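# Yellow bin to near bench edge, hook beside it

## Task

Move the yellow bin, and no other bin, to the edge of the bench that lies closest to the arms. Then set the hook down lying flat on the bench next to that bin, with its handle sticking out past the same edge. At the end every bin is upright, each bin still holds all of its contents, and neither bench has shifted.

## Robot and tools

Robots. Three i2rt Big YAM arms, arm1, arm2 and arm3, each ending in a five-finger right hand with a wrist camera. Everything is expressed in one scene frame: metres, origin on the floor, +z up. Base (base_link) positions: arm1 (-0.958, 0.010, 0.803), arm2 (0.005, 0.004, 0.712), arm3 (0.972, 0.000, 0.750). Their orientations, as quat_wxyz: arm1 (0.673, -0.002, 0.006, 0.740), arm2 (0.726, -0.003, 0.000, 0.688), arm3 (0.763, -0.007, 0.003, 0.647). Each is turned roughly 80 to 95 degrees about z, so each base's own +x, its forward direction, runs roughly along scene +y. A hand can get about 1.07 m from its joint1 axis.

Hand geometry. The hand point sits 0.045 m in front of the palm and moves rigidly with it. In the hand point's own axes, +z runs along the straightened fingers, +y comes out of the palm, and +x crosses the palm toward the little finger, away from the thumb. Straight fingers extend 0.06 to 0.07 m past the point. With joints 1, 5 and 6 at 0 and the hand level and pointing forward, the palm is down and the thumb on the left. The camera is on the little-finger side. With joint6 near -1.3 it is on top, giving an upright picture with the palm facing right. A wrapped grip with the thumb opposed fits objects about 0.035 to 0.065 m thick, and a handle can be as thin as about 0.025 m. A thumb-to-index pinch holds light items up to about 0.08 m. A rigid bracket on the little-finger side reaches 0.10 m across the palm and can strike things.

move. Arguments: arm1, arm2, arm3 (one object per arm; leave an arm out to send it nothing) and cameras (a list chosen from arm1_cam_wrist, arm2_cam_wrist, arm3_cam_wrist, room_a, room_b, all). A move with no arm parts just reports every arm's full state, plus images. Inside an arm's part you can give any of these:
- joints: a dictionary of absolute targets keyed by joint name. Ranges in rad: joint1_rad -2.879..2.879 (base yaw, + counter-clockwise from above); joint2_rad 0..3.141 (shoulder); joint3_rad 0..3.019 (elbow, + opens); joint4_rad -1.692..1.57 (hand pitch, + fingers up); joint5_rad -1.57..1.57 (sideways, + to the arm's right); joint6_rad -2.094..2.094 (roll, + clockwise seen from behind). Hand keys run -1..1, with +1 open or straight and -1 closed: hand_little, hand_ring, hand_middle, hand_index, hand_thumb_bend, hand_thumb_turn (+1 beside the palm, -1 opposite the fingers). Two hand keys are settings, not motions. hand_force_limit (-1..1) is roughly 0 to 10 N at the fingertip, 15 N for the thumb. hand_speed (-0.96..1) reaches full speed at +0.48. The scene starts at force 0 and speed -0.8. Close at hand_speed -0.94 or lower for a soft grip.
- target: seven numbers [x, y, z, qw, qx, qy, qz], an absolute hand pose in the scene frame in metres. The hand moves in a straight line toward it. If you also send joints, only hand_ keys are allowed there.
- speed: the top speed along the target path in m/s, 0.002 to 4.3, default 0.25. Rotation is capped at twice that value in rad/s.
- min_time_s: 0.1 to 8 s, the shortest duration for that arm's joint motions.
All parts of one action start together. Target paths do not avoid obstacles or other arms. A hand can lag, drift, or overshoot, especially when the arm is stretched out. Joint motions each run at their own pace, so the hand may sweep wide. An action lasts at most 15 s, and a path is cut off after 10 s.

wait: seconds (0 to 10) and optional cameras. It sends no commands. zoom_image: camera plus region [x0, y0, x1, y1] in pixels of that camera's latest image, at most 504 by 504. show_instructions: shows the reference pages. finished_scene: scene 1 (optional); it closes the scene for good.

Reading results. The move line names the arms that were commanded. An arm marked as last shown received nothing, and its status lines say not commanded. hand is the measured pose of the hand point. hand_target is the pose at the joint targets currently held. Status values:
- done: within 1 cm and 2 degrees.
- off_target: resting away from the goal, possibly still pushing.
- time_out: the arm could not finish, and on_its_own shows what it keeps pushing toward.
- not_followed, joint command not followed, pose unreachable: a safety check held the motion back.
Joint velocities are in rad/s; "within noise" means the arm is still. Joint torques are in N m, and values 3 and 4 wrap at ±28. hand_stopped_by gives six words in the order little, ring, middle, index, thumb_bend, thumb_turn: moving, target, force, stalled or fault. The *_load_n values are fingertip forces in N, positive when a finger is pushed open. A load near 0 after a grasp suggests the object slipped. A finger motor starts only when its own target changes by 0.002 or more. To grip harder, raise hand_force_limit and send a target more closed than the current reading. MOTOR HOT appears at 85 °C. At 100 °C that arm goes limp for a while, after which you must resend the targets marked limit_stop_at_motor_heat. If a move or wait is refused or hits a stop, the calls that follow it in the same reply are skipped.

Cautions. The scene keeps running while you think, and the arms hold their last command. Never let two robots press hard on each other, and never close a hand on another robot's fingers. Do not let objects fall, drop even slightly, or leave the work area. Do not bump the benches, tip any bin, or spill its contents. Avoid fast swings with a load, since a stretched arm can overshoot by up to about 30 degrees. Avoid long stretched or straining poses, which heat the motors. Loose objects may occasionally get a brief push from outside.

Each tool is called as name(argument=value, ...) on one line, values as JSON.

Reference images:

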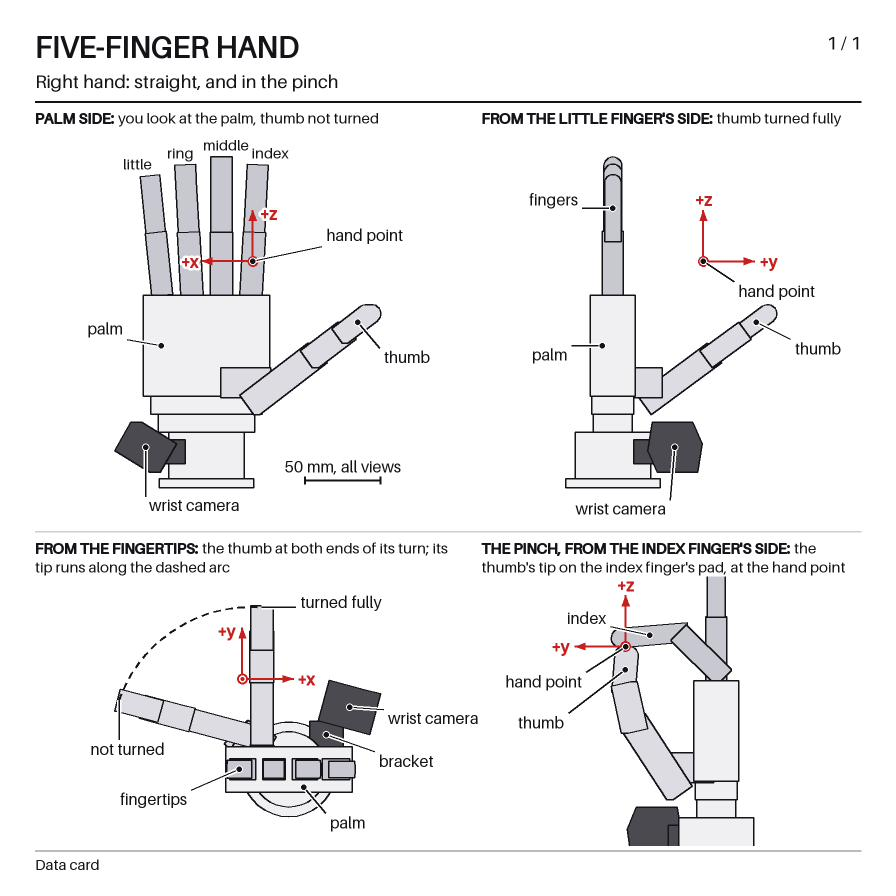

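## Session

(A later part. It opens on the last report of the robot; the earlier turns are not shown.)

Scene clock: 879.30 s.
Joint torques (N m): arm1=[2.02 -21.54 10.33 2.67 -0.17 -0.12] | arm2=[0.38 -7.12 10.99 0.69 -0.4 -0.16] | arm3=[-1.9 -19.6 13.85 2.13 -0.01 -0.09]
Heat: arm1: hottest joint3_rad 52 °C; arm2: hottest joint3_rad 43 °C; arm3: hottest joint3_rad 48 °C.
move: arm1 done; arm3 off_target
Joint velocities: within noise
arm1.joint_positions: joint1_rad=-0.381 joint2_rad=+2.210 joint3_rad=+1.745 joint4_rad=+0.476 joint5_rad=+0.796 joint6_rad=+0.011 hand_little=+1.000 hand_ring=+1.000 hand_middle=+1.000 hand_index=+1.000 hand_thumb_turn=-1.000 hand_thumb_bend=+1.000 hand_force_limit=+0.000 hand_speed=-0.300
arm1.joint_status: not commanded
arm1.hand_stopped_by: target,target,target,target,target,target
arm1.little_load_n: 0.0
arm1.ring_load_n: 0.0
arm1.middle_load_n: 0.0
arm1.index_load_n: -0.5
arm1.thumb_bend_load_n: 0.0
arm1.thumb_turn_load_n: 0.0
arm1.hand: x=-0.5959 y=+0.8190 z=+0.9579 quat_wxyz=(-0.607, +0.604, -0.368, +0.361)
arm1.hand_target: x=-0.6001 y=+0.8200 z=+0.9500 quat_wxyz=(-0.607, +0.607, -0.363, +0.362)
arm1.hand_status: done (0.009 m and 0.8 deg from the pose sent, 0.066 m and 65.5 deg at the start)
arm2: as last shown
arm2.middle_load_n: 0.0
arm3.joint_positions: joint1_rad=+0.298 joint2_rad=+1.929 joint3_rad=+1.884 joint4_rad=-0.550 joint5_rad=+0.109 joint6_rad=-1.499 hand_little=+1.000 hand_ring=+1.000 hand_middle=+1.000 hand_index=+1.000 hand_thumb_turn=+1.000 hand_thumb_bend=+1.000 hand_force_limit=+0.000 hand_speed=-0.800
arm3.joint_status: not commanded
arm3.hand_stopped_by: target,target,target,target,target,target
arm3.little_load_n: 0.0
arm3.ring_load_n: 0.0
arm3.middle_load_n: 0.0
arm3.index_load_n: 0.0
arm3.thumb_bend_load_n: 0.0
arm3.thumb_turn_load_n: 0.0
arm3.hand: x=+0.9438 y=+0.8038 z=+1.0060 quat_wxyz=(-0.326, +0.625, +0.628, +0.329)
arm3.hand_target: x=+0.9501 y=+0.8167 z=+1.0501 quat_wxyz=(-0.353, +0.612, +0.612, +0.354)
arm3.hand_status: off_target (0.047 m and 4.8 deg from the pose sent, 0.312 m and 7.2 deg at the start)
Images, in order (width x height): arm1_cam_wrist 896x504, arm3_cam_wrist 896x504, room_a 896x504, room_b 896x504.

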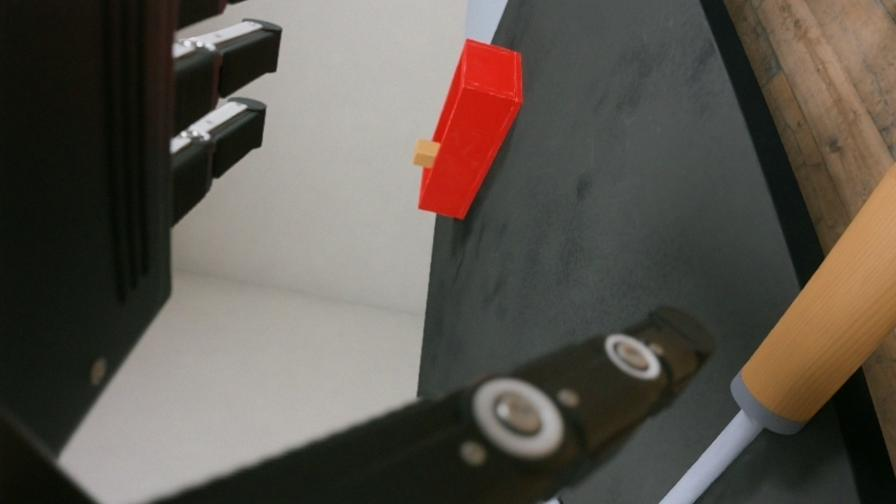

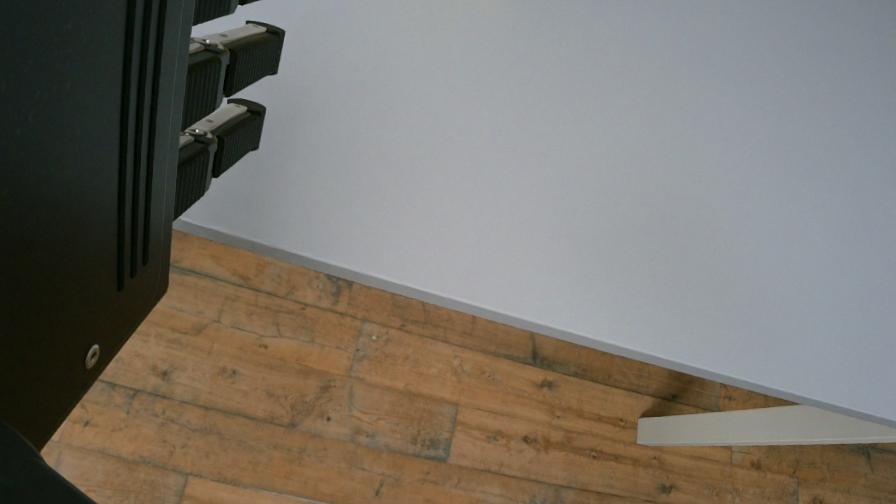

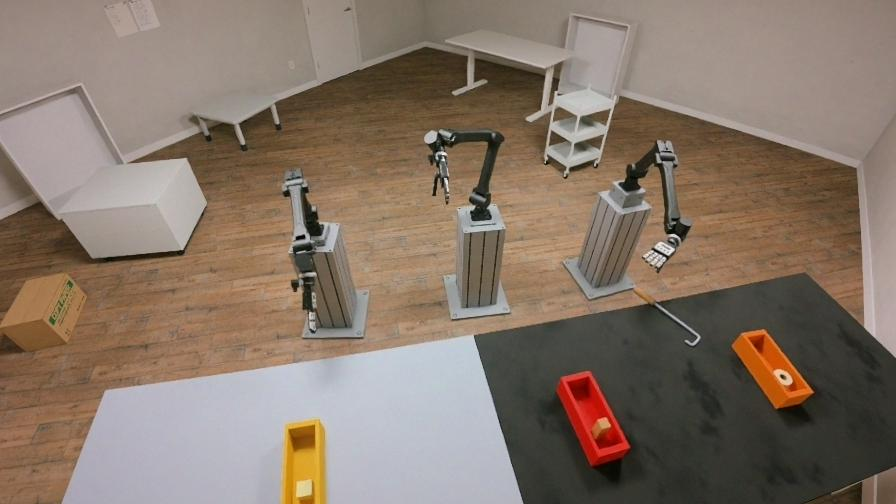

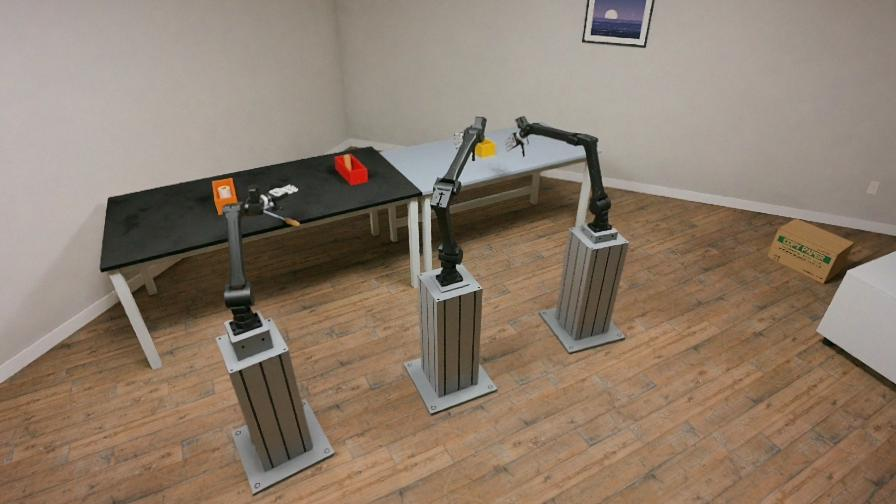

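move(arm1={"target": [-0.566, 0.863, 0.86, 0.6071, -0.6071, 0.3626, -0.3626], "speed": 0.2}, arm3={"target": [0.95, 0.75, 1.22, 0.4777, -0.5213, -0.5213, -0.4777], "speed": 0.3}, cameras=["arm1_cam_wrist", "arm3_cam_wrist", "room_b"])

Scene clock: 963.57 s.
Joint torques (N m): arm1=[0.97 -23.12 15.09 2.48 -0.13 -0.14] | arm2=[-0.85 -6.36 10.89 0.76 -0.45 -0.19] | arm3=[-0.32 -14.27 10.25 2.47 0.18 -0.11]
Heat: arm1: hottest joint3_rad 47 °C; arm2: hottest joint3_rad 44 °C; arm3: hottest joint3_rad 50 °C.
move: arm1 off_target; arm3 off_target
Joint velocities: within noise
arm1.joint_positions: joint1_rad=-0.396 joint2_rad=+2.457 joint3_rad=+1.909 joint4_rad=+0.512 joint5_rad=+0.770 joint6_rad=+0.010 hand_little=+1.000 hand_ring=+1.000 hand_middle=+1.000 hand_index=+1.000 hand_thumb_turn=-1.000 hand_thumb_bend=+1.000 hand_force_limit=+0.000 hand_speed=-0.300
arm1.joint_status: not commanded
arm1.hand_stopped_by: target,target,target,target,target,target
arm1.little_load_n: 0.0
arm1.ring_load_n: 0.0
arm1.middle_load_n: 0.0
arm1.index_load_n: 0.0
arm1.thumb_bend_load_n: 0.0
arm1.thumb_turn_load_n: 0.0
arm1.hand: x=-0.5765 y=+0.8521 z=+0.8421 quat_wxyz=(-0.593, +0.623, -0.361, +0.361)
arm1.hand_target: x=-0.5666 y=+0.8611 z=+0.8603 quat_wxyz=(-0.607, +0.607, -0.363, +0.363)
arm1.hand_status: off_target (0.023 m and 2.4 deg from the pose sent, 0.111 m and 0.8 deg at the start)
arm2: as last shown
arm3.joint_positions: joint1_rad=+0.298 joint2_rad=+1.600 joint3_rad=+1.662 joint4_rad=-0.160 joint5_rad=+0.141 joint6_rad=-1.547 hand_little=+1.000 hand_ring=+1.000 hand_middle=+1.000 hand_index=+1.000 hand_thumb_turn=+1.000 hand_thumb_bend=+1.000 hand_force_limit=+0.000 hand_speed=-0.800
arm3.joint_status: not commanded
arm3.hand_stopped_by: target,target,target,target,target,target
arm3.little_load_n: 0.0
arm3.ring_load_n: 0.0
arm3.middle_load_n: 0.0
arm3.index_load_n: 0.0
arm3.thumb_bend_load_n: 0.0
arm3.thumb_turn_load_n: 0.0
arm3.hand: x=+0.9585 y=+0.7480 z=+1.2121 quat_wxyz=(-0.470, +0.531, +0.523, +0.472)
arm3.hand_target: x=+0.9499 y=+0.7497 z=+1.2201 quat_wxyz=(-0.478, +0.521, +0.521, +0.478)
arm3.hand_status: off_target (0.012 m and 1.6 deg from the pose sent, 0.221 m and 29.8 deg at the start)
Images, in order (width x height): arm1_cam_wrist 896x504, arm3_cam_wrist 896x504, room_b 896x504.

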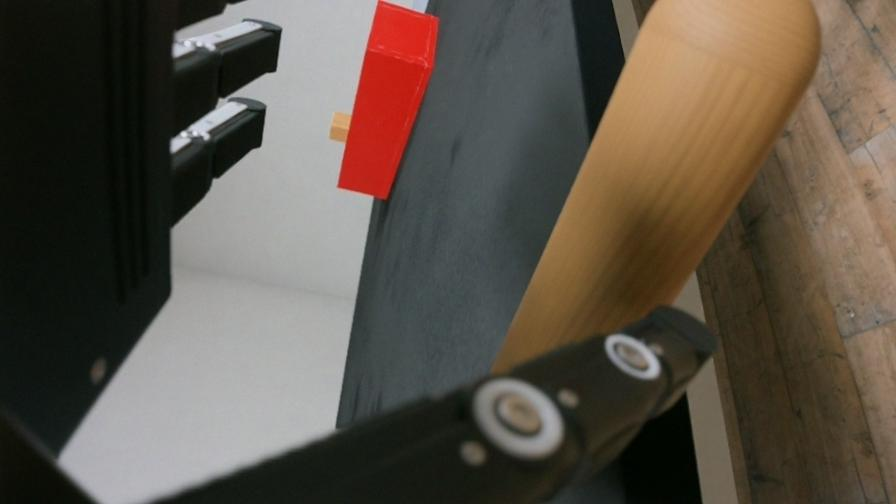

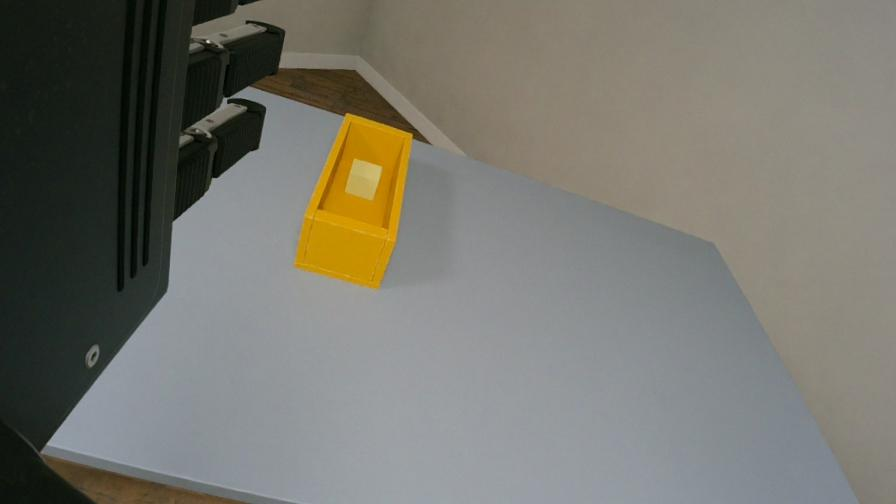

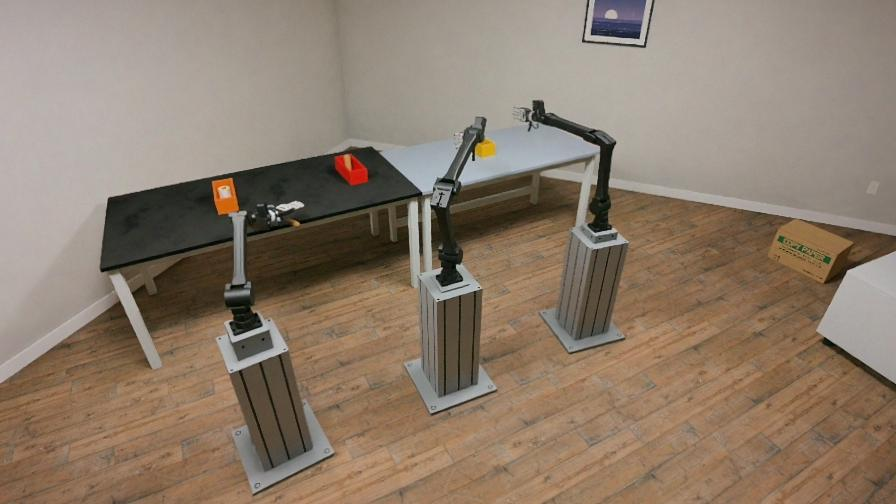

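move(arm3={"target": [0.95, 1.08, 0.95, 0.5, -0.5, -0.5, -0.5], "speed": 0.25}, cameras=["arm3_cam_wrist", "room_a", "room_b"])

Scene clock: 1366.87 s.
Joint torques (N m): arm1=[1.26 -23.12 15.05 2.56 -0.13 -0.13] | arm2=[-0.44 -6.24 11.11 0.5 -0.43 -0.21] | arm3=[-2.37 -26.7 13.63 2.06 -0.12 -0.08]
Heat: arm1: hottest joint3_rad 61 °C; arm2: hottest joint3_rad 47 °C; arm3: hottest joint3_rad 46 °C.
move: arm3 off_target
Joint velocities: within noise
arm1, arm2: as last shown
arm3.joint_positions: joint1_rad=+0.250 joint2_rad=+2.837 joint3_rad=+2.878 joint4_rad=-0.015 joint5_rad=-0.017 joint6_rad=-1.567 hand_little=+1.000 hand_ring=+1.000 hand_middle=+1.000 hand_index=+1.000 hand_thumb_turn=+1.000 hand_thumb_bend=+1.000 hand_force_limit=+0.000 hand_speed=-0.800
arm3.joint_status: not commanded
arm3.hand_stopped_by: target,target,target,target,target,target
arm3.little_load_n: 0.0
arm3.ring_load_n: 0.0
arm3.middle_load_n: 0.0
arm3.index_load_n: 0.0
arm3.thumb_bend_load_n: 0.0
arm3.thumb_turn_load_n: 0.0
arm3.hand: x=+0.9383 y=+1.0589 z=+0.9045 quat_wxyz=(-0.528, +0.471, +0.522, +0.476)
arm3.hand_target: x=+0.9507 y=+1.0590 z=+0.9493 quat_wxyz=(-0.541, +0.455, +0.504, +0.496)
arm3.hand_status: off_target (0.052 m and 5.9 deg from the pose sent, 0.423 m and 6.4 deg at the start; a joint's target at an end of its range on 24 of 80 steps)
Images, in order (width x height): arm3_cam_wrist 896x504, room_a 896x504, room_b 896x504.

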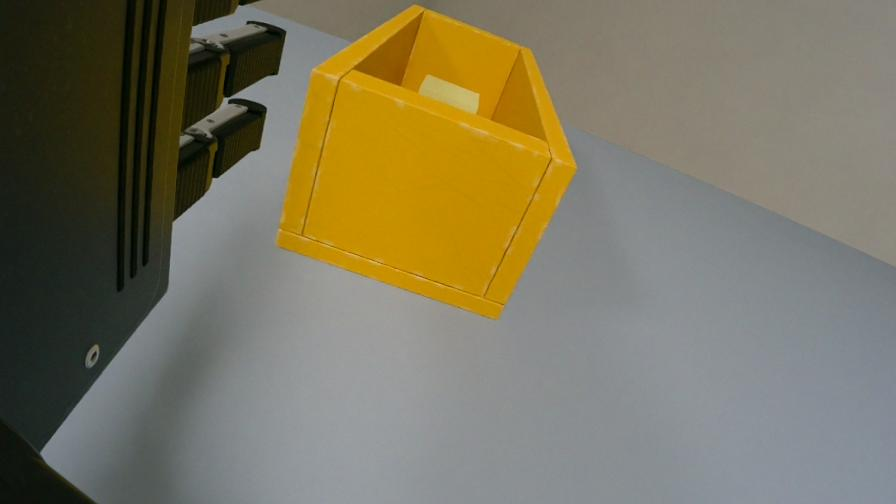

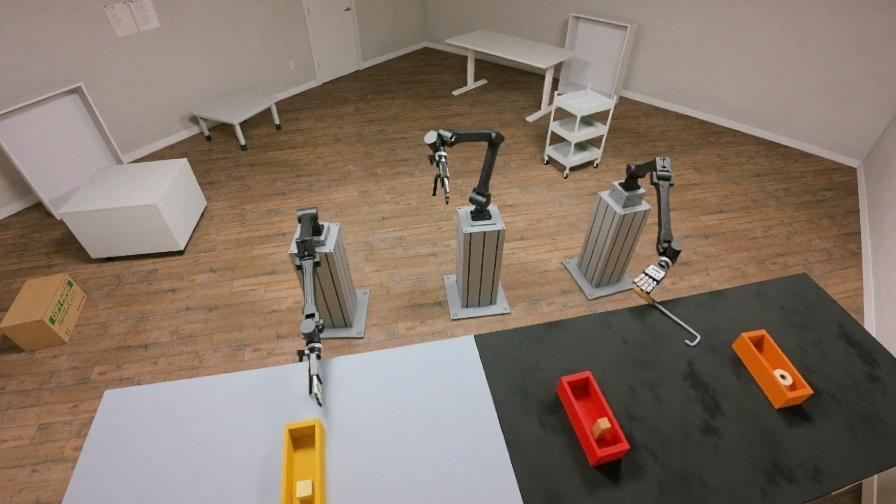

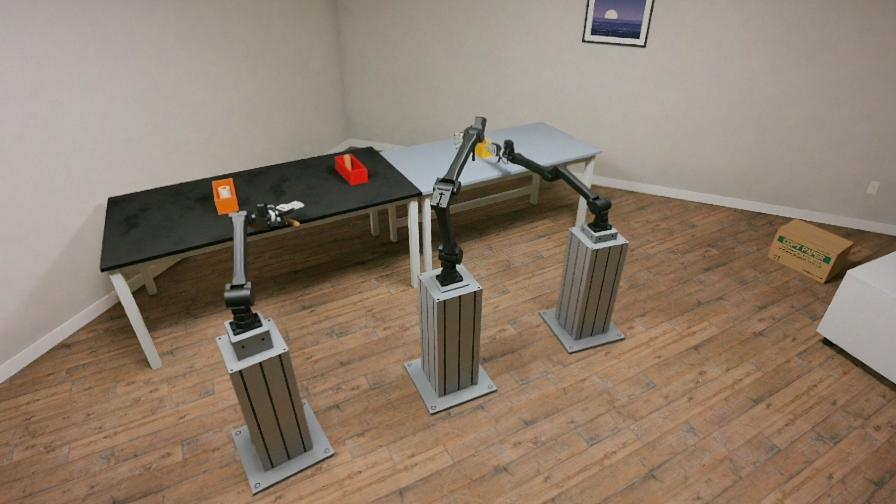

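move(arm3={"target": [0.97, 0.96, 0.94, 0.7071, -0.7071, 0, 0], "speed": 0.25, "joints": {"hand_index": 0.0, "hand_speed": -0.3}}, cameras=["arm3_cam_wrist", "room_a", "room_b"])

Scene clock: 1675.77 s.
Joint torques (N m): arm1=[0.67 -23.18 15.05 2.44 -0.11 -0.15] | arm2=[-1.32 -6.71 10.93 0.54 -0.37 -0.25] | arm3=[-1.96 -24.82 9.48 2.54 -0.06 0.12]
Heat: arm1: hottest joint3_rad 64 °C; arm2: hottest joint3_rad 48 °C; arm3: hottest joint3_rad 56 °C.
move: arm3 off_target
Joint velocities: within noise
arm1, arm2: as last shown
arm3.joint_positions: joint1_rad=+0.137 joint2_rad=+2.318 joint3_rad=+1.993 joint4_rad=+0.284 joint5_rad=-0.037 joint6_rad=-0.005 hand_little=+1.000 hand_ring=+1.000 hand_middle=+1.000 hand_index=+0.000 hand_thumb_turn=+1.000 hand_thumb_bend=+1.000 hand_force_limit=+0.000 hand_speed=-0.300
arm3.joint_status: all done
arm3.hand_stopped_by: target,target,target,target,target,target
arm3.little_load_n: 0.0
arm3.ring_load_n: 0.0
arm3.middle_load_n: 0.0
arm3.index_load_n: 0.0
arm3.thumb_bend_load_n: 0.0
arm3.thumb_turn_load_n: 0.0
arm3.hand: x=+0.9607 y=+0.9587 z=+0.9044 quat_wxyz=(-0.687, +0.727, +0.006, -0.001)
arm3.hand_target: x=+0.9698 y=+0.9597 z=+0.9397 quat_wxyz=(-0.707, +0.707, +0.000, +0.000)
arm3.hand_status: off_target (0.037 m and 3.3 deg from the pose sent, 0.110 m and 90.1 deg at the start)
Images, in order (width x height): arm3_cam_wrist 896x504, room_a 896x504, room_b 896x504.

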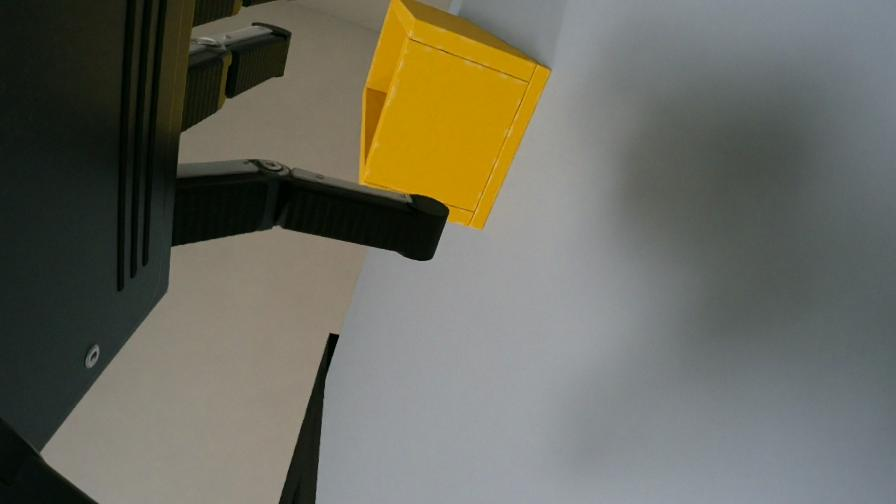

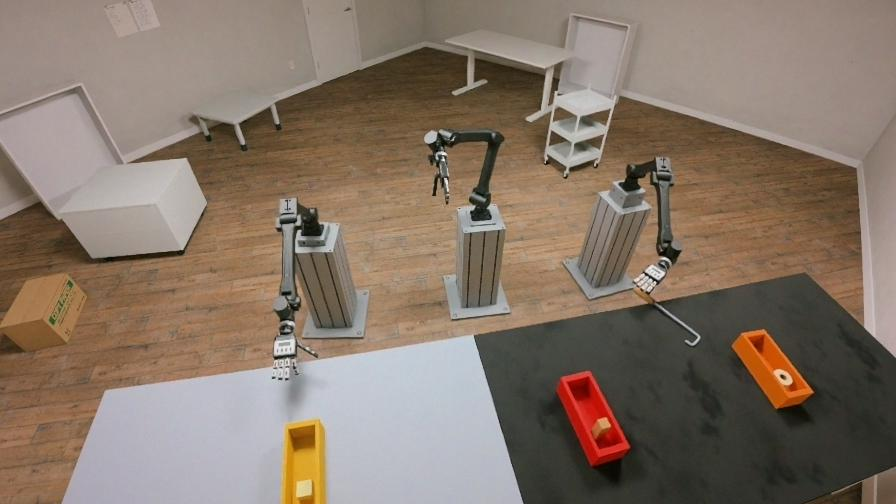

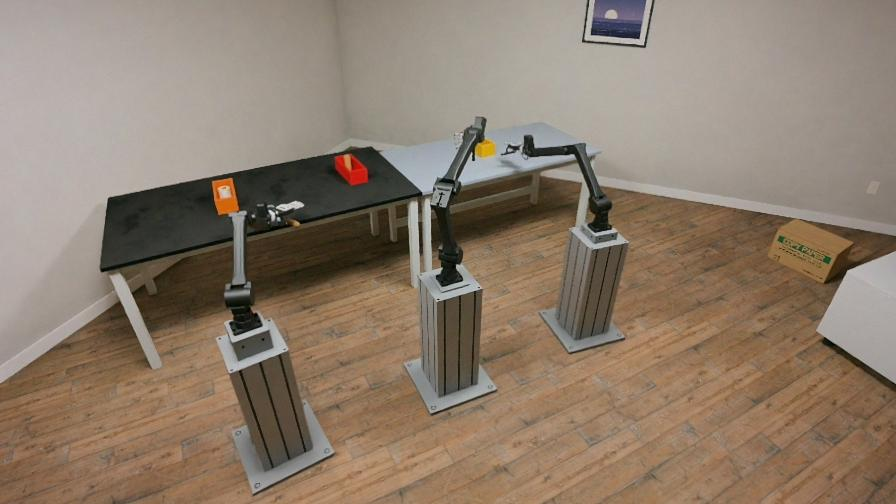

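move(arm3={"target": [0.97, 0.97, 0.90, 0.7071, -0.7071, 0, 0], "speed": 0.1}, cameras=["room_a", "arm3_cam_wrist"])

Scene clock: 1682.43 s.
Joint torques (N m): arm1=[1.03 -22.89 15.05 2.4 -0.13 -0.13] | arm2=[-0.38 -5.95 11.02 0.66 -0.38 -0.16] | arm3=[-2.32 -23.3 10.65 2.51 0.02 0.11]
Heat: arm1: hottest joint3_rad 64 °C; arm2: hottest joint3_rad 48 °C; arm3: hottest joint3_rad 54 °C.
move: arm3 off_target
Joint velocities: within noise
arm1, arm2: as last shown
arm1.ring_load_n: -0.5
arm3.joint_positions: joint1_rad=+0.137 joint2_rad=+2.364 joint3_rad=+1.993 joint4_rad=+0.336 joint5_rad=-0.037 joint6_rad=-0.004 hand_little=+1.000 hand_ring=+1.000 hand_middle=+1.000 hand_index=+0.000 hand_thumb_turn=+1.000 hand_thumb_bend=+1.000 hand_force_limit=+0.000 hand_speed=-0.300
arm3.joint_status: not commanded
arm3.hand_stopped_by: target,target,target,target,target,target
arm3.little_load_n: 0.0
arm3.ring_load_n: 0.0
arm3.middle_load_n: 0.0
arm3.index_load_n: 0.0
arm3.thumb_bend_load_n: 0.0
arm3.thumb_turn_load_n: 0.0
arm3.hand: x=+0.9609 y=+0.9630 z=+0.8745 quat_wxyz=(-0.689, +0.725, +0.006, -0.001)
arm3.hand_target: x=+0.9699 y=+0.9688 z=+0.9000 quat_wxyz=(-0.707, +0.707, +0.000, +0.000)
arm3.hand_status: off_target (0.028 m and 3.0 deg from the pose sent, 0.015 m and 3.3 deg at the start)
pictures: arm3_cam_wrist, room_a
Images, in order (width x height): arm3_cam_wrist 896x504, room_a 896x504.

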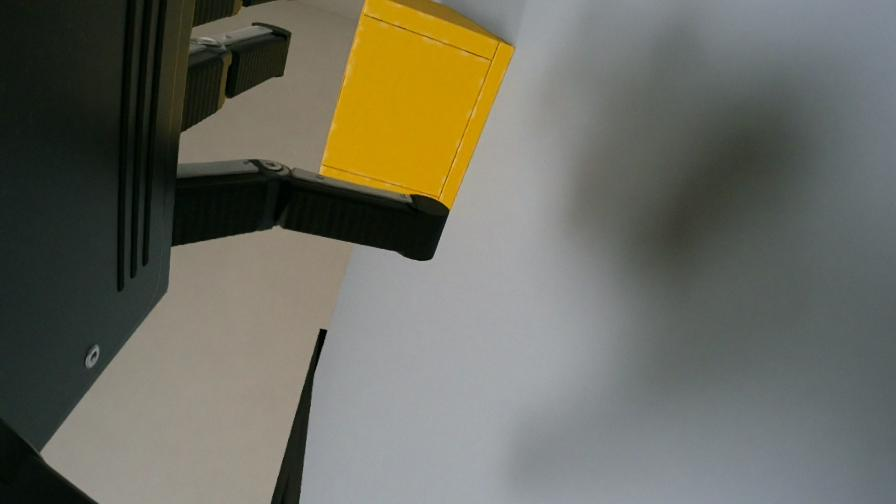

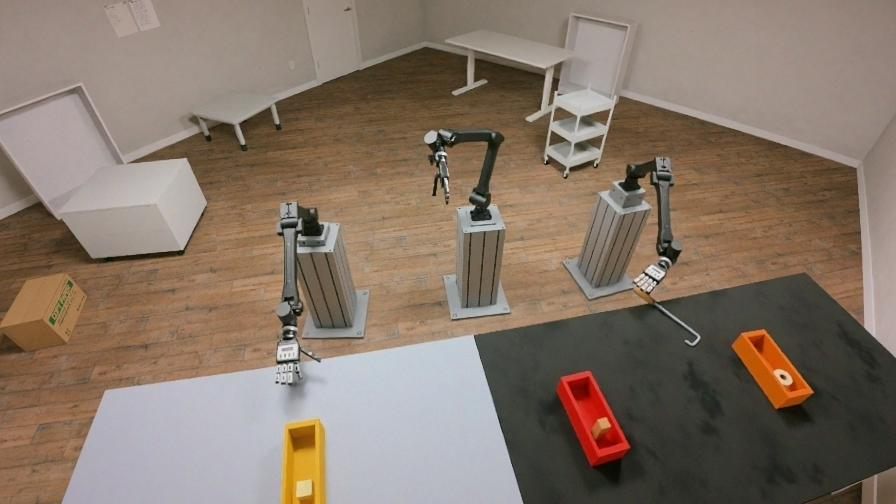

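move(arm3={"target": [0.97, 0.97, 0.875, 0.7071, -0.7071, 0, 0], "speed": 0.08}, cameras=["arm3_cam_wrist"])

move(arm3={"target": [0.97, 0.97, 0.855, 0.7071, -0.7071, 0, 0], "speed": 0.08}, cameras=["arm3_cam_wrist"])

Scene clock: 1689.23 s.
Joint torques (N m): arm1=[0.97 -23.06 15.09 2.45 -0.13 -0.12] | arm2=[-0.38 -6.18 11.11 0.69 -0.41 -0.24] | arm3=[-2.37 -22.42 9.72 2.59 0.03 0.12]
Heat: arm1: hottest joint3_rad 64 °C; arm2: hottest joint3_rad 48 °C; arm3: hottest joint3_rad 54 °C.
move: arm3 off_target
Joint velocities: within noise
arm1: as last shown
arm1.ring_load_n: 0.0
arm1.thumb_turn_load_n: 0.5
arm2.joint_positions: joint1_rad=-0.818 joint2_rad=+1.244 joint3_rad=+1.615 joint4_rad=-0.925 joint5_rad=-0.804 joint6_rad=-1.936 hand_little=+1.000 hand_ring=+1.000 hand_middle=+1.000 hand_index=+1.000 hand_thumb_turn=+1.000 hand_thumb_bend=+1.000 hand_force_limit=+0.000 hand_speed=-0.800
arm2.joint_status: not commanded
arm2.hand_stopped_by: target,target,target,target,target,target
arm2.little_load_n: 0.0
arm2.ring_load_n: 0.0
arm2.middle_load_n: 0.0
arm2.index_load_n: 0.0
arm2.thumb_bend_load_n: 0.0
arm2.thumb_turn_load_n: 0.0
arm2.hand: x=+0.3527 y=+0.4212 z=+1.2196 quat_wxyz=(-0.408, +0.596, +0.574, +0.385)
arm2.hand_target: x=+0.3491 y=+0.4193 z=+1.2494 quat_wxyz=(-0.406, +0.579, +0.579, +0.406)
arm2.hand_status: not commanded
arm3.joint_positions: joint1_rad=+0.137 joint2_rad=+2.388 joint3_rad=+1.993 joint4_rad=+0.376 joint5_rad=-0.037 joint6_rad=-0.004 hand_little=+1.000 hand_ring=+1.000 hand_middle=+1.000 hand_index=+0.000 hand_thumb_turn=+1.000 hand_thumb_bend=+1.000 hand_force_limit=+0.000 hand_speed=-0.300
arm3.joint_status: not commanded
arm3.hand_stopped_by: target,target,target,target,target,target
arm3.little_load_n: 0.0
arm3.ring_load_n: 0.0
arm3.middle_load_n: 0.0
arm3.index_load_n: 0.0
arm3.thumb_bend_load_n: 0.0
arm3.thumb_turn_load_n: 0.0
arm3.hand: x=+0.9610 y=+0.9656 z=+0.8626 quat_wxyz=(-0.695, +0.719, +0.006, -0.001)
arm3.hand_target: x=+0.9700 y=+0.9695 z=+0.8752 quat_wxyz=(-0.707, +0.707, +0.000, +0.000)
arm3.hand_status: off_target (0.016 m and 2.1 deg from the pose sent, 0.011 m and 3.0 deg at the start)
Images, in order (width x height): arm3_cam_wrist 896x504.

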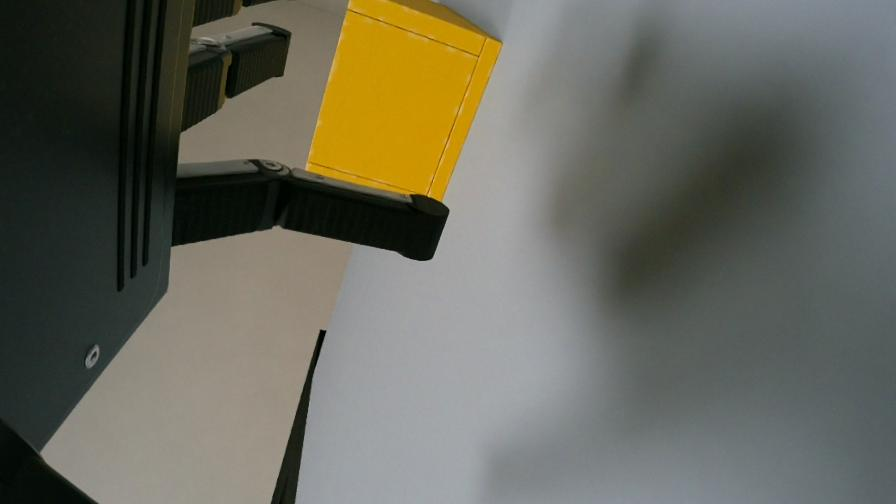

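Scene clock: 1690.27 s.
Joint torques (N m): arm1=[1.03 -22.95 15.08 2.44 -0.14 -0.12] | arm2=[0.15 -6.18 11.18 0.62 -0.36 -0.21] | arm3=[-2.49 -22.65 9.17 2.65 0.01 0.12]
Heat: arm1: hottest joint3_rad 64 °C; arm2: hottest joint3_rad 48 °C; arm3: hottest joint3_rad 53 °C.
move: arm3 off_target
Joint velocities: within noise
arm1, arm2: as last shown
arm1.thumb_turn_load_n: 0.0
arm3.joint_positions: joint1_rad=+0.137 joint2_rad=+2.415 joint3_rad=+1.993 joint4_rad=+0.409 joint5_rad=-0.037 joint6_rad=-0.004 hand_little=+1.000 hand_ring=+1.000 hand_middle=+1.000 hand_index=+0.000 hand_thumb_turn=+1.000 hand_thumb_bend=+1.000 hand_force_limit=+0.000 hand_speed=-0.300
arm3.joint_status: not commanded
arm3.hand_stopped_by: target,target,target,target,target,target
arm3.little_load_n: 0.0
arm3.ring_load_n: 0.0
arm3.middle_load_n: 0.0
arm3.index_load_n: 0.0
arm3.thumb_bend_load_n: 0.5
arm3.thumb_turn_load_n: -0.5
arm3.hand: x=+0.9611 y=+0.9672 z=+0.8464 quat_wxyz=(-0.697, +0.717, +0.006, -0.001)
arm3.hand_target: x=+0.9700 y=+0.9697 z=+0.8550 quat_wxyz=(-0.707, +0.707, +0.000, +0.000)
arm3.hand_status: off_target (0.013 m and 1.8 deg from the pose sent, 0.012 m and 2.1 deg at the start)
Images, in order (width x height): arm3_cam_wrist 896x504.

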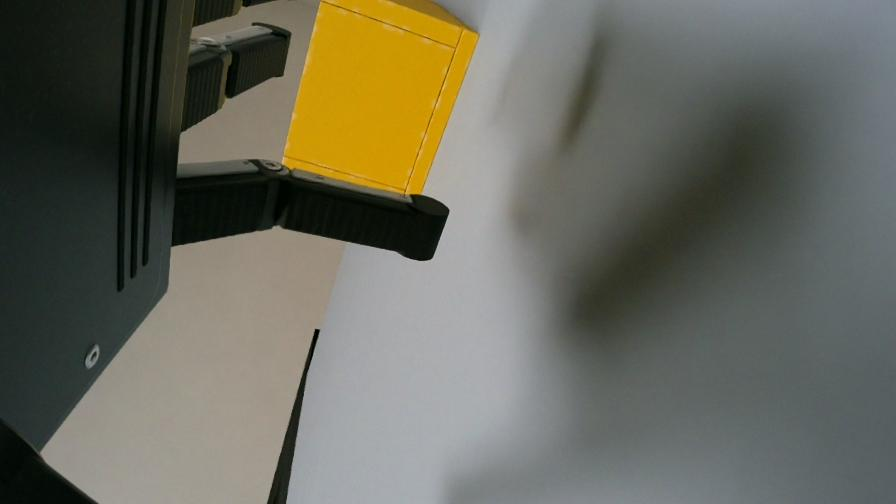

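move(arm3={"target": [0.97, 0.97, 0.83, 0.7071, -0.7071, 0, 0], "speed": 0.08}, cameras=["arm3_cam_wrist"])

Scene clock: 1697.83 s.
Joint torques (N m): arm1=[1.08 -23.06 15.05 2.44 -0.12 -0.13] | arm2=[0.15 -5.89 11.08 0.59 -0.4 -0.24] | arm3=[-2.2 -23.06 9.17 2.58 0 0.11]
Heat: arm1: hottest joint3_rad 64 °C; arm2: hottest joint3_rad 48 °C; arm3: hottest joint3_rad 52 °C.
move: arm3 off_target
Joint velocities: within noise
arm1, arm2: as last shown
arm1.thumb_turn_load_n: 0.5
arm3.joint_positions: joint1_rad=+0.137 joint2_rad=+2.451 joint3_rad=+1.986 joint4_rad=+0.448 joint5_rad=-0.037 joint6_rad=-0.004 hand_little=+1.000 hand_ring=+1.000 hand_middle=+1.000 hand_index=+0.000 hand_thumb_turn=+1.000 hand_thumb_bend=+1.000 hand_force_limit=+0.000 hand_speed=-0.300
arm3.joint_status: not commanded
arm3.hand_stopped_by: target,target,target,target,target,target
arm3.little_load_n: 0.0
arm3.ring_load_n: 0.0
arm3.middle_load_n: 0.0
arm3.index_load_n: 0.0
arm3.thumb_bend_load_n: 0.0
arm3.thumb_turn_load_n: -0.5
arm3.hand: x=+0.9612 y=+0.9665 z=+0.8184 quat_wxyz=(-0.696, +0.718, +0.006, -0.001)
arm3.hand_target: x=+0.9700 y=+0.9696 z=+0.8302 quat_wxyz=(-0.707, +0.707, +0.000, +0.000)
arm3.hand_status: off_target (0.015 m and 2.0 deg from the pose sent, 0.019 m and 1.8 deg at the start)
Images, in order (width x height): arm3_cam_wrist 896x504.

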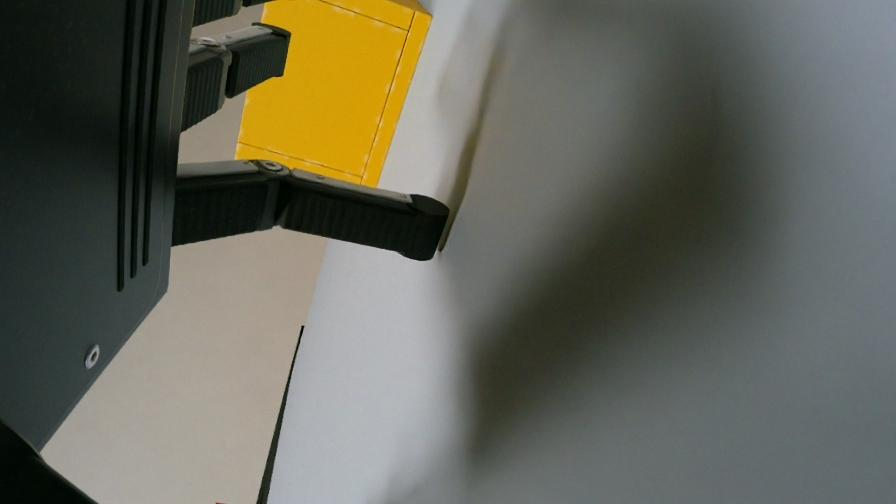

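move(arm1={"target": [-0.582, 0.818, 0.873, 0.6071, -0.6071, 0.3626, -0.3626], "speed": 0.15}, arm3={"target": [0.95, 0.75, 1.0, 0.7071, -0.7071, 0, 0], "speed": 0.25, "joints": {"hand_index": 1.0}}, cameras=["arm1_cam_wrist"])

Scene clock: 1774.90 s.
Joint torques (N m): arm1=[0.91 -24.64 9.61 2.63 -0.05 -0.14] | arm2=[-0.79 -6.53 11.1 0.54 -0.43 -0.22] | arm3=[-0.5 -14.27 8.98 1.47 0.17 0.1]
Heat: arm1: hottest joint3_rad 64 °C; arm2: hottest joint3_rad 48 °C; arm3: hottest joint3_rad 47 °C.
move: arm1 off_target; arm3 done
Joint velocities: within noise
arm1.joint_positions: joint1_rad=-0.396 joint2_rad=+2.357 joint3_rad=+1.739 joint4_rad=+0.602 joint5_rad=+0.770 joint6_rad=+0.010 hand_little=+1.000 hand_ring=+1.000 hand_middle=+1.000 hand_index=+1.000 hand_thumb_turn=-1.000 hand_thumb_bend=+1.000 hand_force_limit=+0.000 hand_speed=-0.300
arm1.joint_status: not commanded
arm1.hand_stopped_by: target,target,target,target,target,target
arm1.little_load_n: 0.0
arm1.ring_load_n: 0.0
arm1.middle_load_n: 0.0
arm1.index_load_n: 0.0
arm1.thumb_bend_load_n: 0.0
arm1.thumb_turn_load_n: 0.0
arm1.hand: x=-0.5864 y=+0.8202 z=+0.8580 quat_wxyz=(-0.600, +0.616, -0.362, +0.360)
arm1.hand_target: x=-0.5818 y=+0.8181 z=+0.8730 quat_wxyz=(-0.607, +0.607, -0.363, +0.363)
arm1.hand_status: off_target (0.016 m and 1.3 deg from the pose sent, 0.046 m and 2.4 deg at the start)
arm2: as last shown
arm2.thumb_turn_load_n: -0.5
arm3.joint_positions: joint1_rad=+0.137 joint2_rad=+1.702 joint3_rad=+1.211 joint4_rad=+0.513 joint5_rad=-0.021 joint6_rad=-0.004 hand_little=+1.000 hand_ring=+1.000 hand_middle=+1.000 hand_index=+1.000 hand_thumb_turn=+1.000 hand_thumb_bend=+1.000 hand_force_limit=+0.000 hand_speed=-0.300
arm3.joint_status: all done
arm3.hand_stopped_by: target,target,target,target,target,target
arm3.little_load_n: 0.0
arm3.ring_load_n: 0.0
arm3.middle_load_n: 0.0
arm3.index_load_n: 0.0
arm3.thumb_bend_load_n: 0.0
arm3.thumb_turn_load_n: -0.5
arm3.hand: x=+0.9575 y=+0.7493 z=+1.0012 quat_wxyz=(-0.710, +0.705, +0.001, +0.005)
arm3.hand_target: x=+0.9500 y=+0.7499 z=+1.0001 quat_wxyz=(-0.707, +0.707, +0.000, +0.000)
arm3.hand_status: done (0.008 m and 0.7 deg from the pose sent, 0.283 m and 2.0 deg at the start)
Images, in order (width x height): arm1_cam_wrist 896x504.

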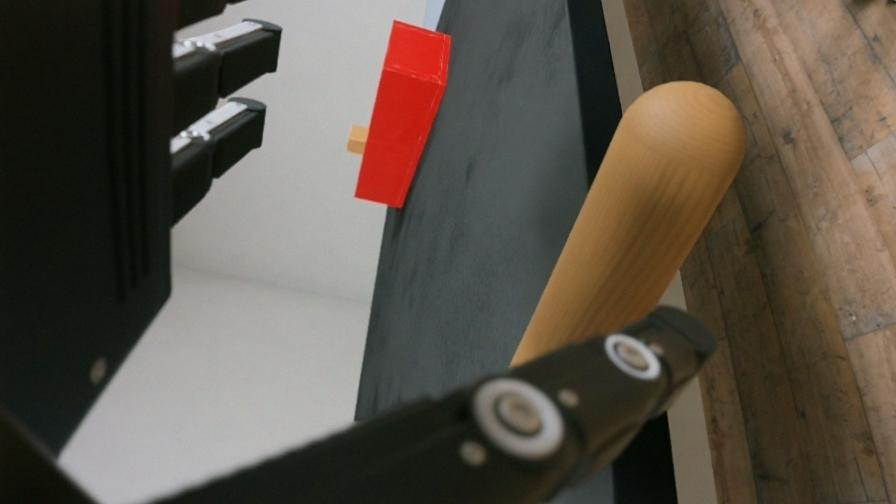

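zoom_image(camera="arm1_cam_wrist", region=[440, 40, 800, 400])

Scaled by 1.400 from the camera's image (finer frame: 1280x720).

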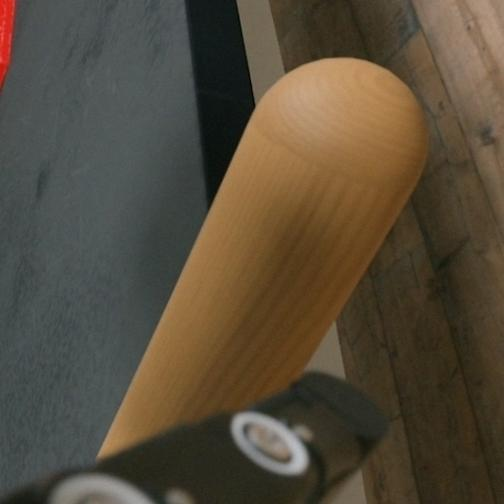

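move(arm1={"target": [-0.582, 0.815, 0.825, 0.6071, -0.6071, 0.3626, -0.3626], "speed": 0.1}, cameras=["arm1_cam_wrist"])

Scene clock: 1823.40 s.
Joint torques (N m): arm1=[0.97 -22.07 9.77 2.62 -0.13 -0.12] | arm2=[-0.15 -6.18 11.36 0.44 -0.38 -0.17] | arm3=[-0.67 -14.39 9.02 1.4 0.17 0.1]
Heat: arm1: hottest joint3_rad 55 °C; arm2: hottest joint3_rad 49 °C; arm3: hottest joint3_rad 45 °C.
move: arm1 done
Joint velocities: within noise
arm1.joint_positions: joint1_rad=-0.396 joint2_rad=+2.403 joint3_rad=+1.728 joint4_rad=+0.682 joint5_rad=+0.770 joint6_rad=+0.010 hand_little=+1.000 hand_ring=+1.000 hand_middle=+1.000 hand_index=+1.000 hand_thumb_turn=-1.000 hand_thumb_bend=+1.000 hand_force_limit=+0.000 hand_speed=-0.300
arm1.joint_status: not commanded
arm1.hand_stopped_by: target,target,target,target,target,target
arm1.little_load_n: -0.5
arm1.ring_load_n: 0.0
arm1.middle_load_n: 0.0
arm1.index_load_n: -0.5
arm1.thumb_bend_load_n: 0.0
arm1.thumb_turn_load_n: 0.0
arm1.hand: x=-0.5871 y=+0.8179 z=+0.8307 quat_wxyz=(-0.608, +0.608, -0.364, +0.358)
arm1.hand_target: x=-0.5819 y=+0.8148 z=+0.8251 quat_wxyz=(-0.607, +0.607, -0.363, +0.363)
arm1.hand_status: done (0.008 m and 0.6 deg from the pose sent, 0.034 m and 1.3 deg at the start)
arm2, arm3: as last shown
arm2.thumb_turn_load_n: 0.0
Images, in order (width x height): arm1_cam_wrist 896x504.

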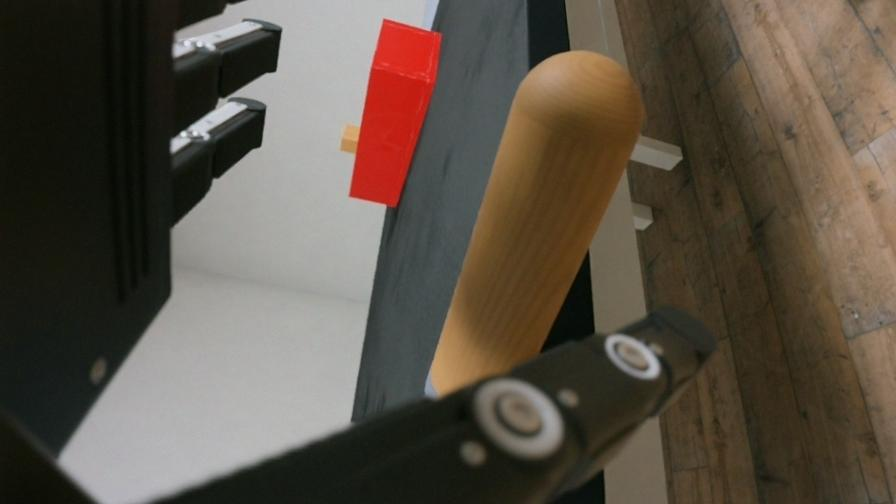

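move(arm1={"target": [-0.585, 0.817, 0.845, 0.5417, -0.5417, 0.4545, -0.4545], "speed": 0.12}, cameras=["arm1_cam_wrist"])

move(arm1={"target": [-0.585, 0.817, 0.80, 0.5417, -0.5417, 0.4545, -0.4545], "speed": 0.1}, cameras=["arm1_cam_wrist"])

Scene clock: 1876.73 s.
Joint torques (N m): arm1=[2.26 -21.89 14.61 1.21 0.02 -0.13] | arm2=[-0.97 -6.3 11.07 0.64 -0.45 -0.23] | arm3=[-0.56 -14.21 8.96 1.32 0.13 0.1]
Heat: arm1: hottest joint3_rad 53 °C; arm2: hottest joint3_rad 49 °C; arm3: hottest joint3_rad 45 °C.
move: arm1 off_target
Joint velocities: within noise
arm1.joint_positions: joint1_rad=-0.347 joint2_rad=+2.465 joint3_rad=+1.892 joint4_rad=+0.569 joint5_rad=+1.148 joint6_rad=+0.008 hand_little=+1.000 hand_ring=+1.000 hand_middle=+1.000 hand_index=+1.000 hand_thumb_turn=-1.000 hand_thumb_bend=+1.000 hand_force_limit=+0.000 hand_speed=-0.300
arm1.joint_status: not commanded
arm1.hand_stopped_by: target,target,target,target,target,target
arm1.little_load_n: 0.0
arm1.ring_load_n: 0.0
arm1.middle_load_n: 0.0
arm1.index_load_n: 0.0
arm1.thumb_bend_load_n: 0.0
arm1.thumb_turn_load_n: 0.0
arm1.hand: x=-0.5819 y=+0.8041 z=+0.8401 quat_wxyz=(-0.537, +0.544, -0.456, +0.455)
arm1.hand_target: x=-0.5852 y=+0.8161 z=+0.8453 quat_wxyz=(-0.542, +0.542, -0.455, +0.454)
arm1.hand_status: off_target (0.014 m and 0.6 deg from the pose sent, 0.015 m and 18.6 deg at the start)
arm2, arm3: as last shown
arm3.little_load_n: -0.5
arm3.thumb_turn_load_n: 0.0
Images, in order (width x height): arm1_cam_wrist 896x504.

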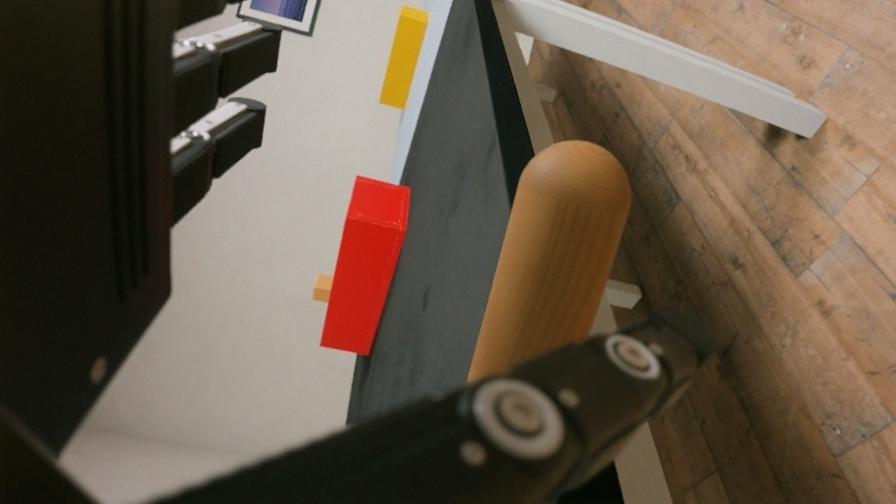

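Scene clock: 1877.87 s.
Joint torques (N m): arm1=[2.26 -23.71 13.79 2.33 0.04 -0.11] | arm2=[-0.79 -5.42 11.18 0.46 -0.43 -0.22] | arm3=[-0.56 -14.51 8.91 1.33 0.16 0.13]
Heat: arm1: hottest joint3_rad 53 °C; arm2: hottest joint3_rad 49 °C; arm3: hottest joint3_rad 45 °C.
move: arm1 off_target
Joint velocities: within noise
arm1.joint_positions: joint1_rad=-0.347 joint2_rad=+2.555 joint3_rad=+1.911 joint4_rad=+0.600 joint5_rad=+1.149 joint6_rad=+0.008 hand_little=+1.000 hand_ring=+1.000 hand_middle=+1.000 hand_index=+1.000 hand_thumb_turn=-1.000 hand_thumb_bend=+1.000 hand_force_limit=+0.000 hand_speed=-0.300
arm1.joint_status: not commanded
arm1.hand_stopped_by: target,target,target,target,target,target
arm1.little_load_n: 0.0
arm1.ring_load_n: 0.0
arm1.middle_load_n: 0.0
arm1.index_load_n: -0.5
arm1.thumb_bend_load_n: 0.0
arm1.thumb_turn_load_n: 0.0
arm1.hand: x=-0.5829 y=+0.8004 z=+0.7792 quat_wxyz=(-0.524, +0.556, -0.450, +0.462)
arm1.hand_target: x=-0.5855 y=+0.8156 z=+0.8006 quat_wxyz=(-0.542, +0.542, -0.455, +0.454)
arm1.hand_status: off_target (0.027 m and 2.8 deg from the pose sent, 0.042 m and 0.6 deg at the start)
arm2, arm3: as last shown
arm3.little_load_n: 0.0
Images, in order (width x height): arm1_cam_wrist 896x504.

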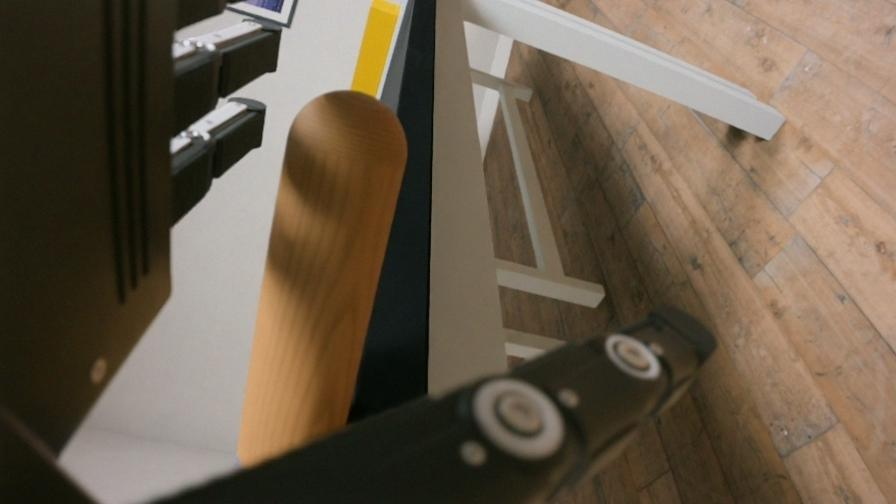

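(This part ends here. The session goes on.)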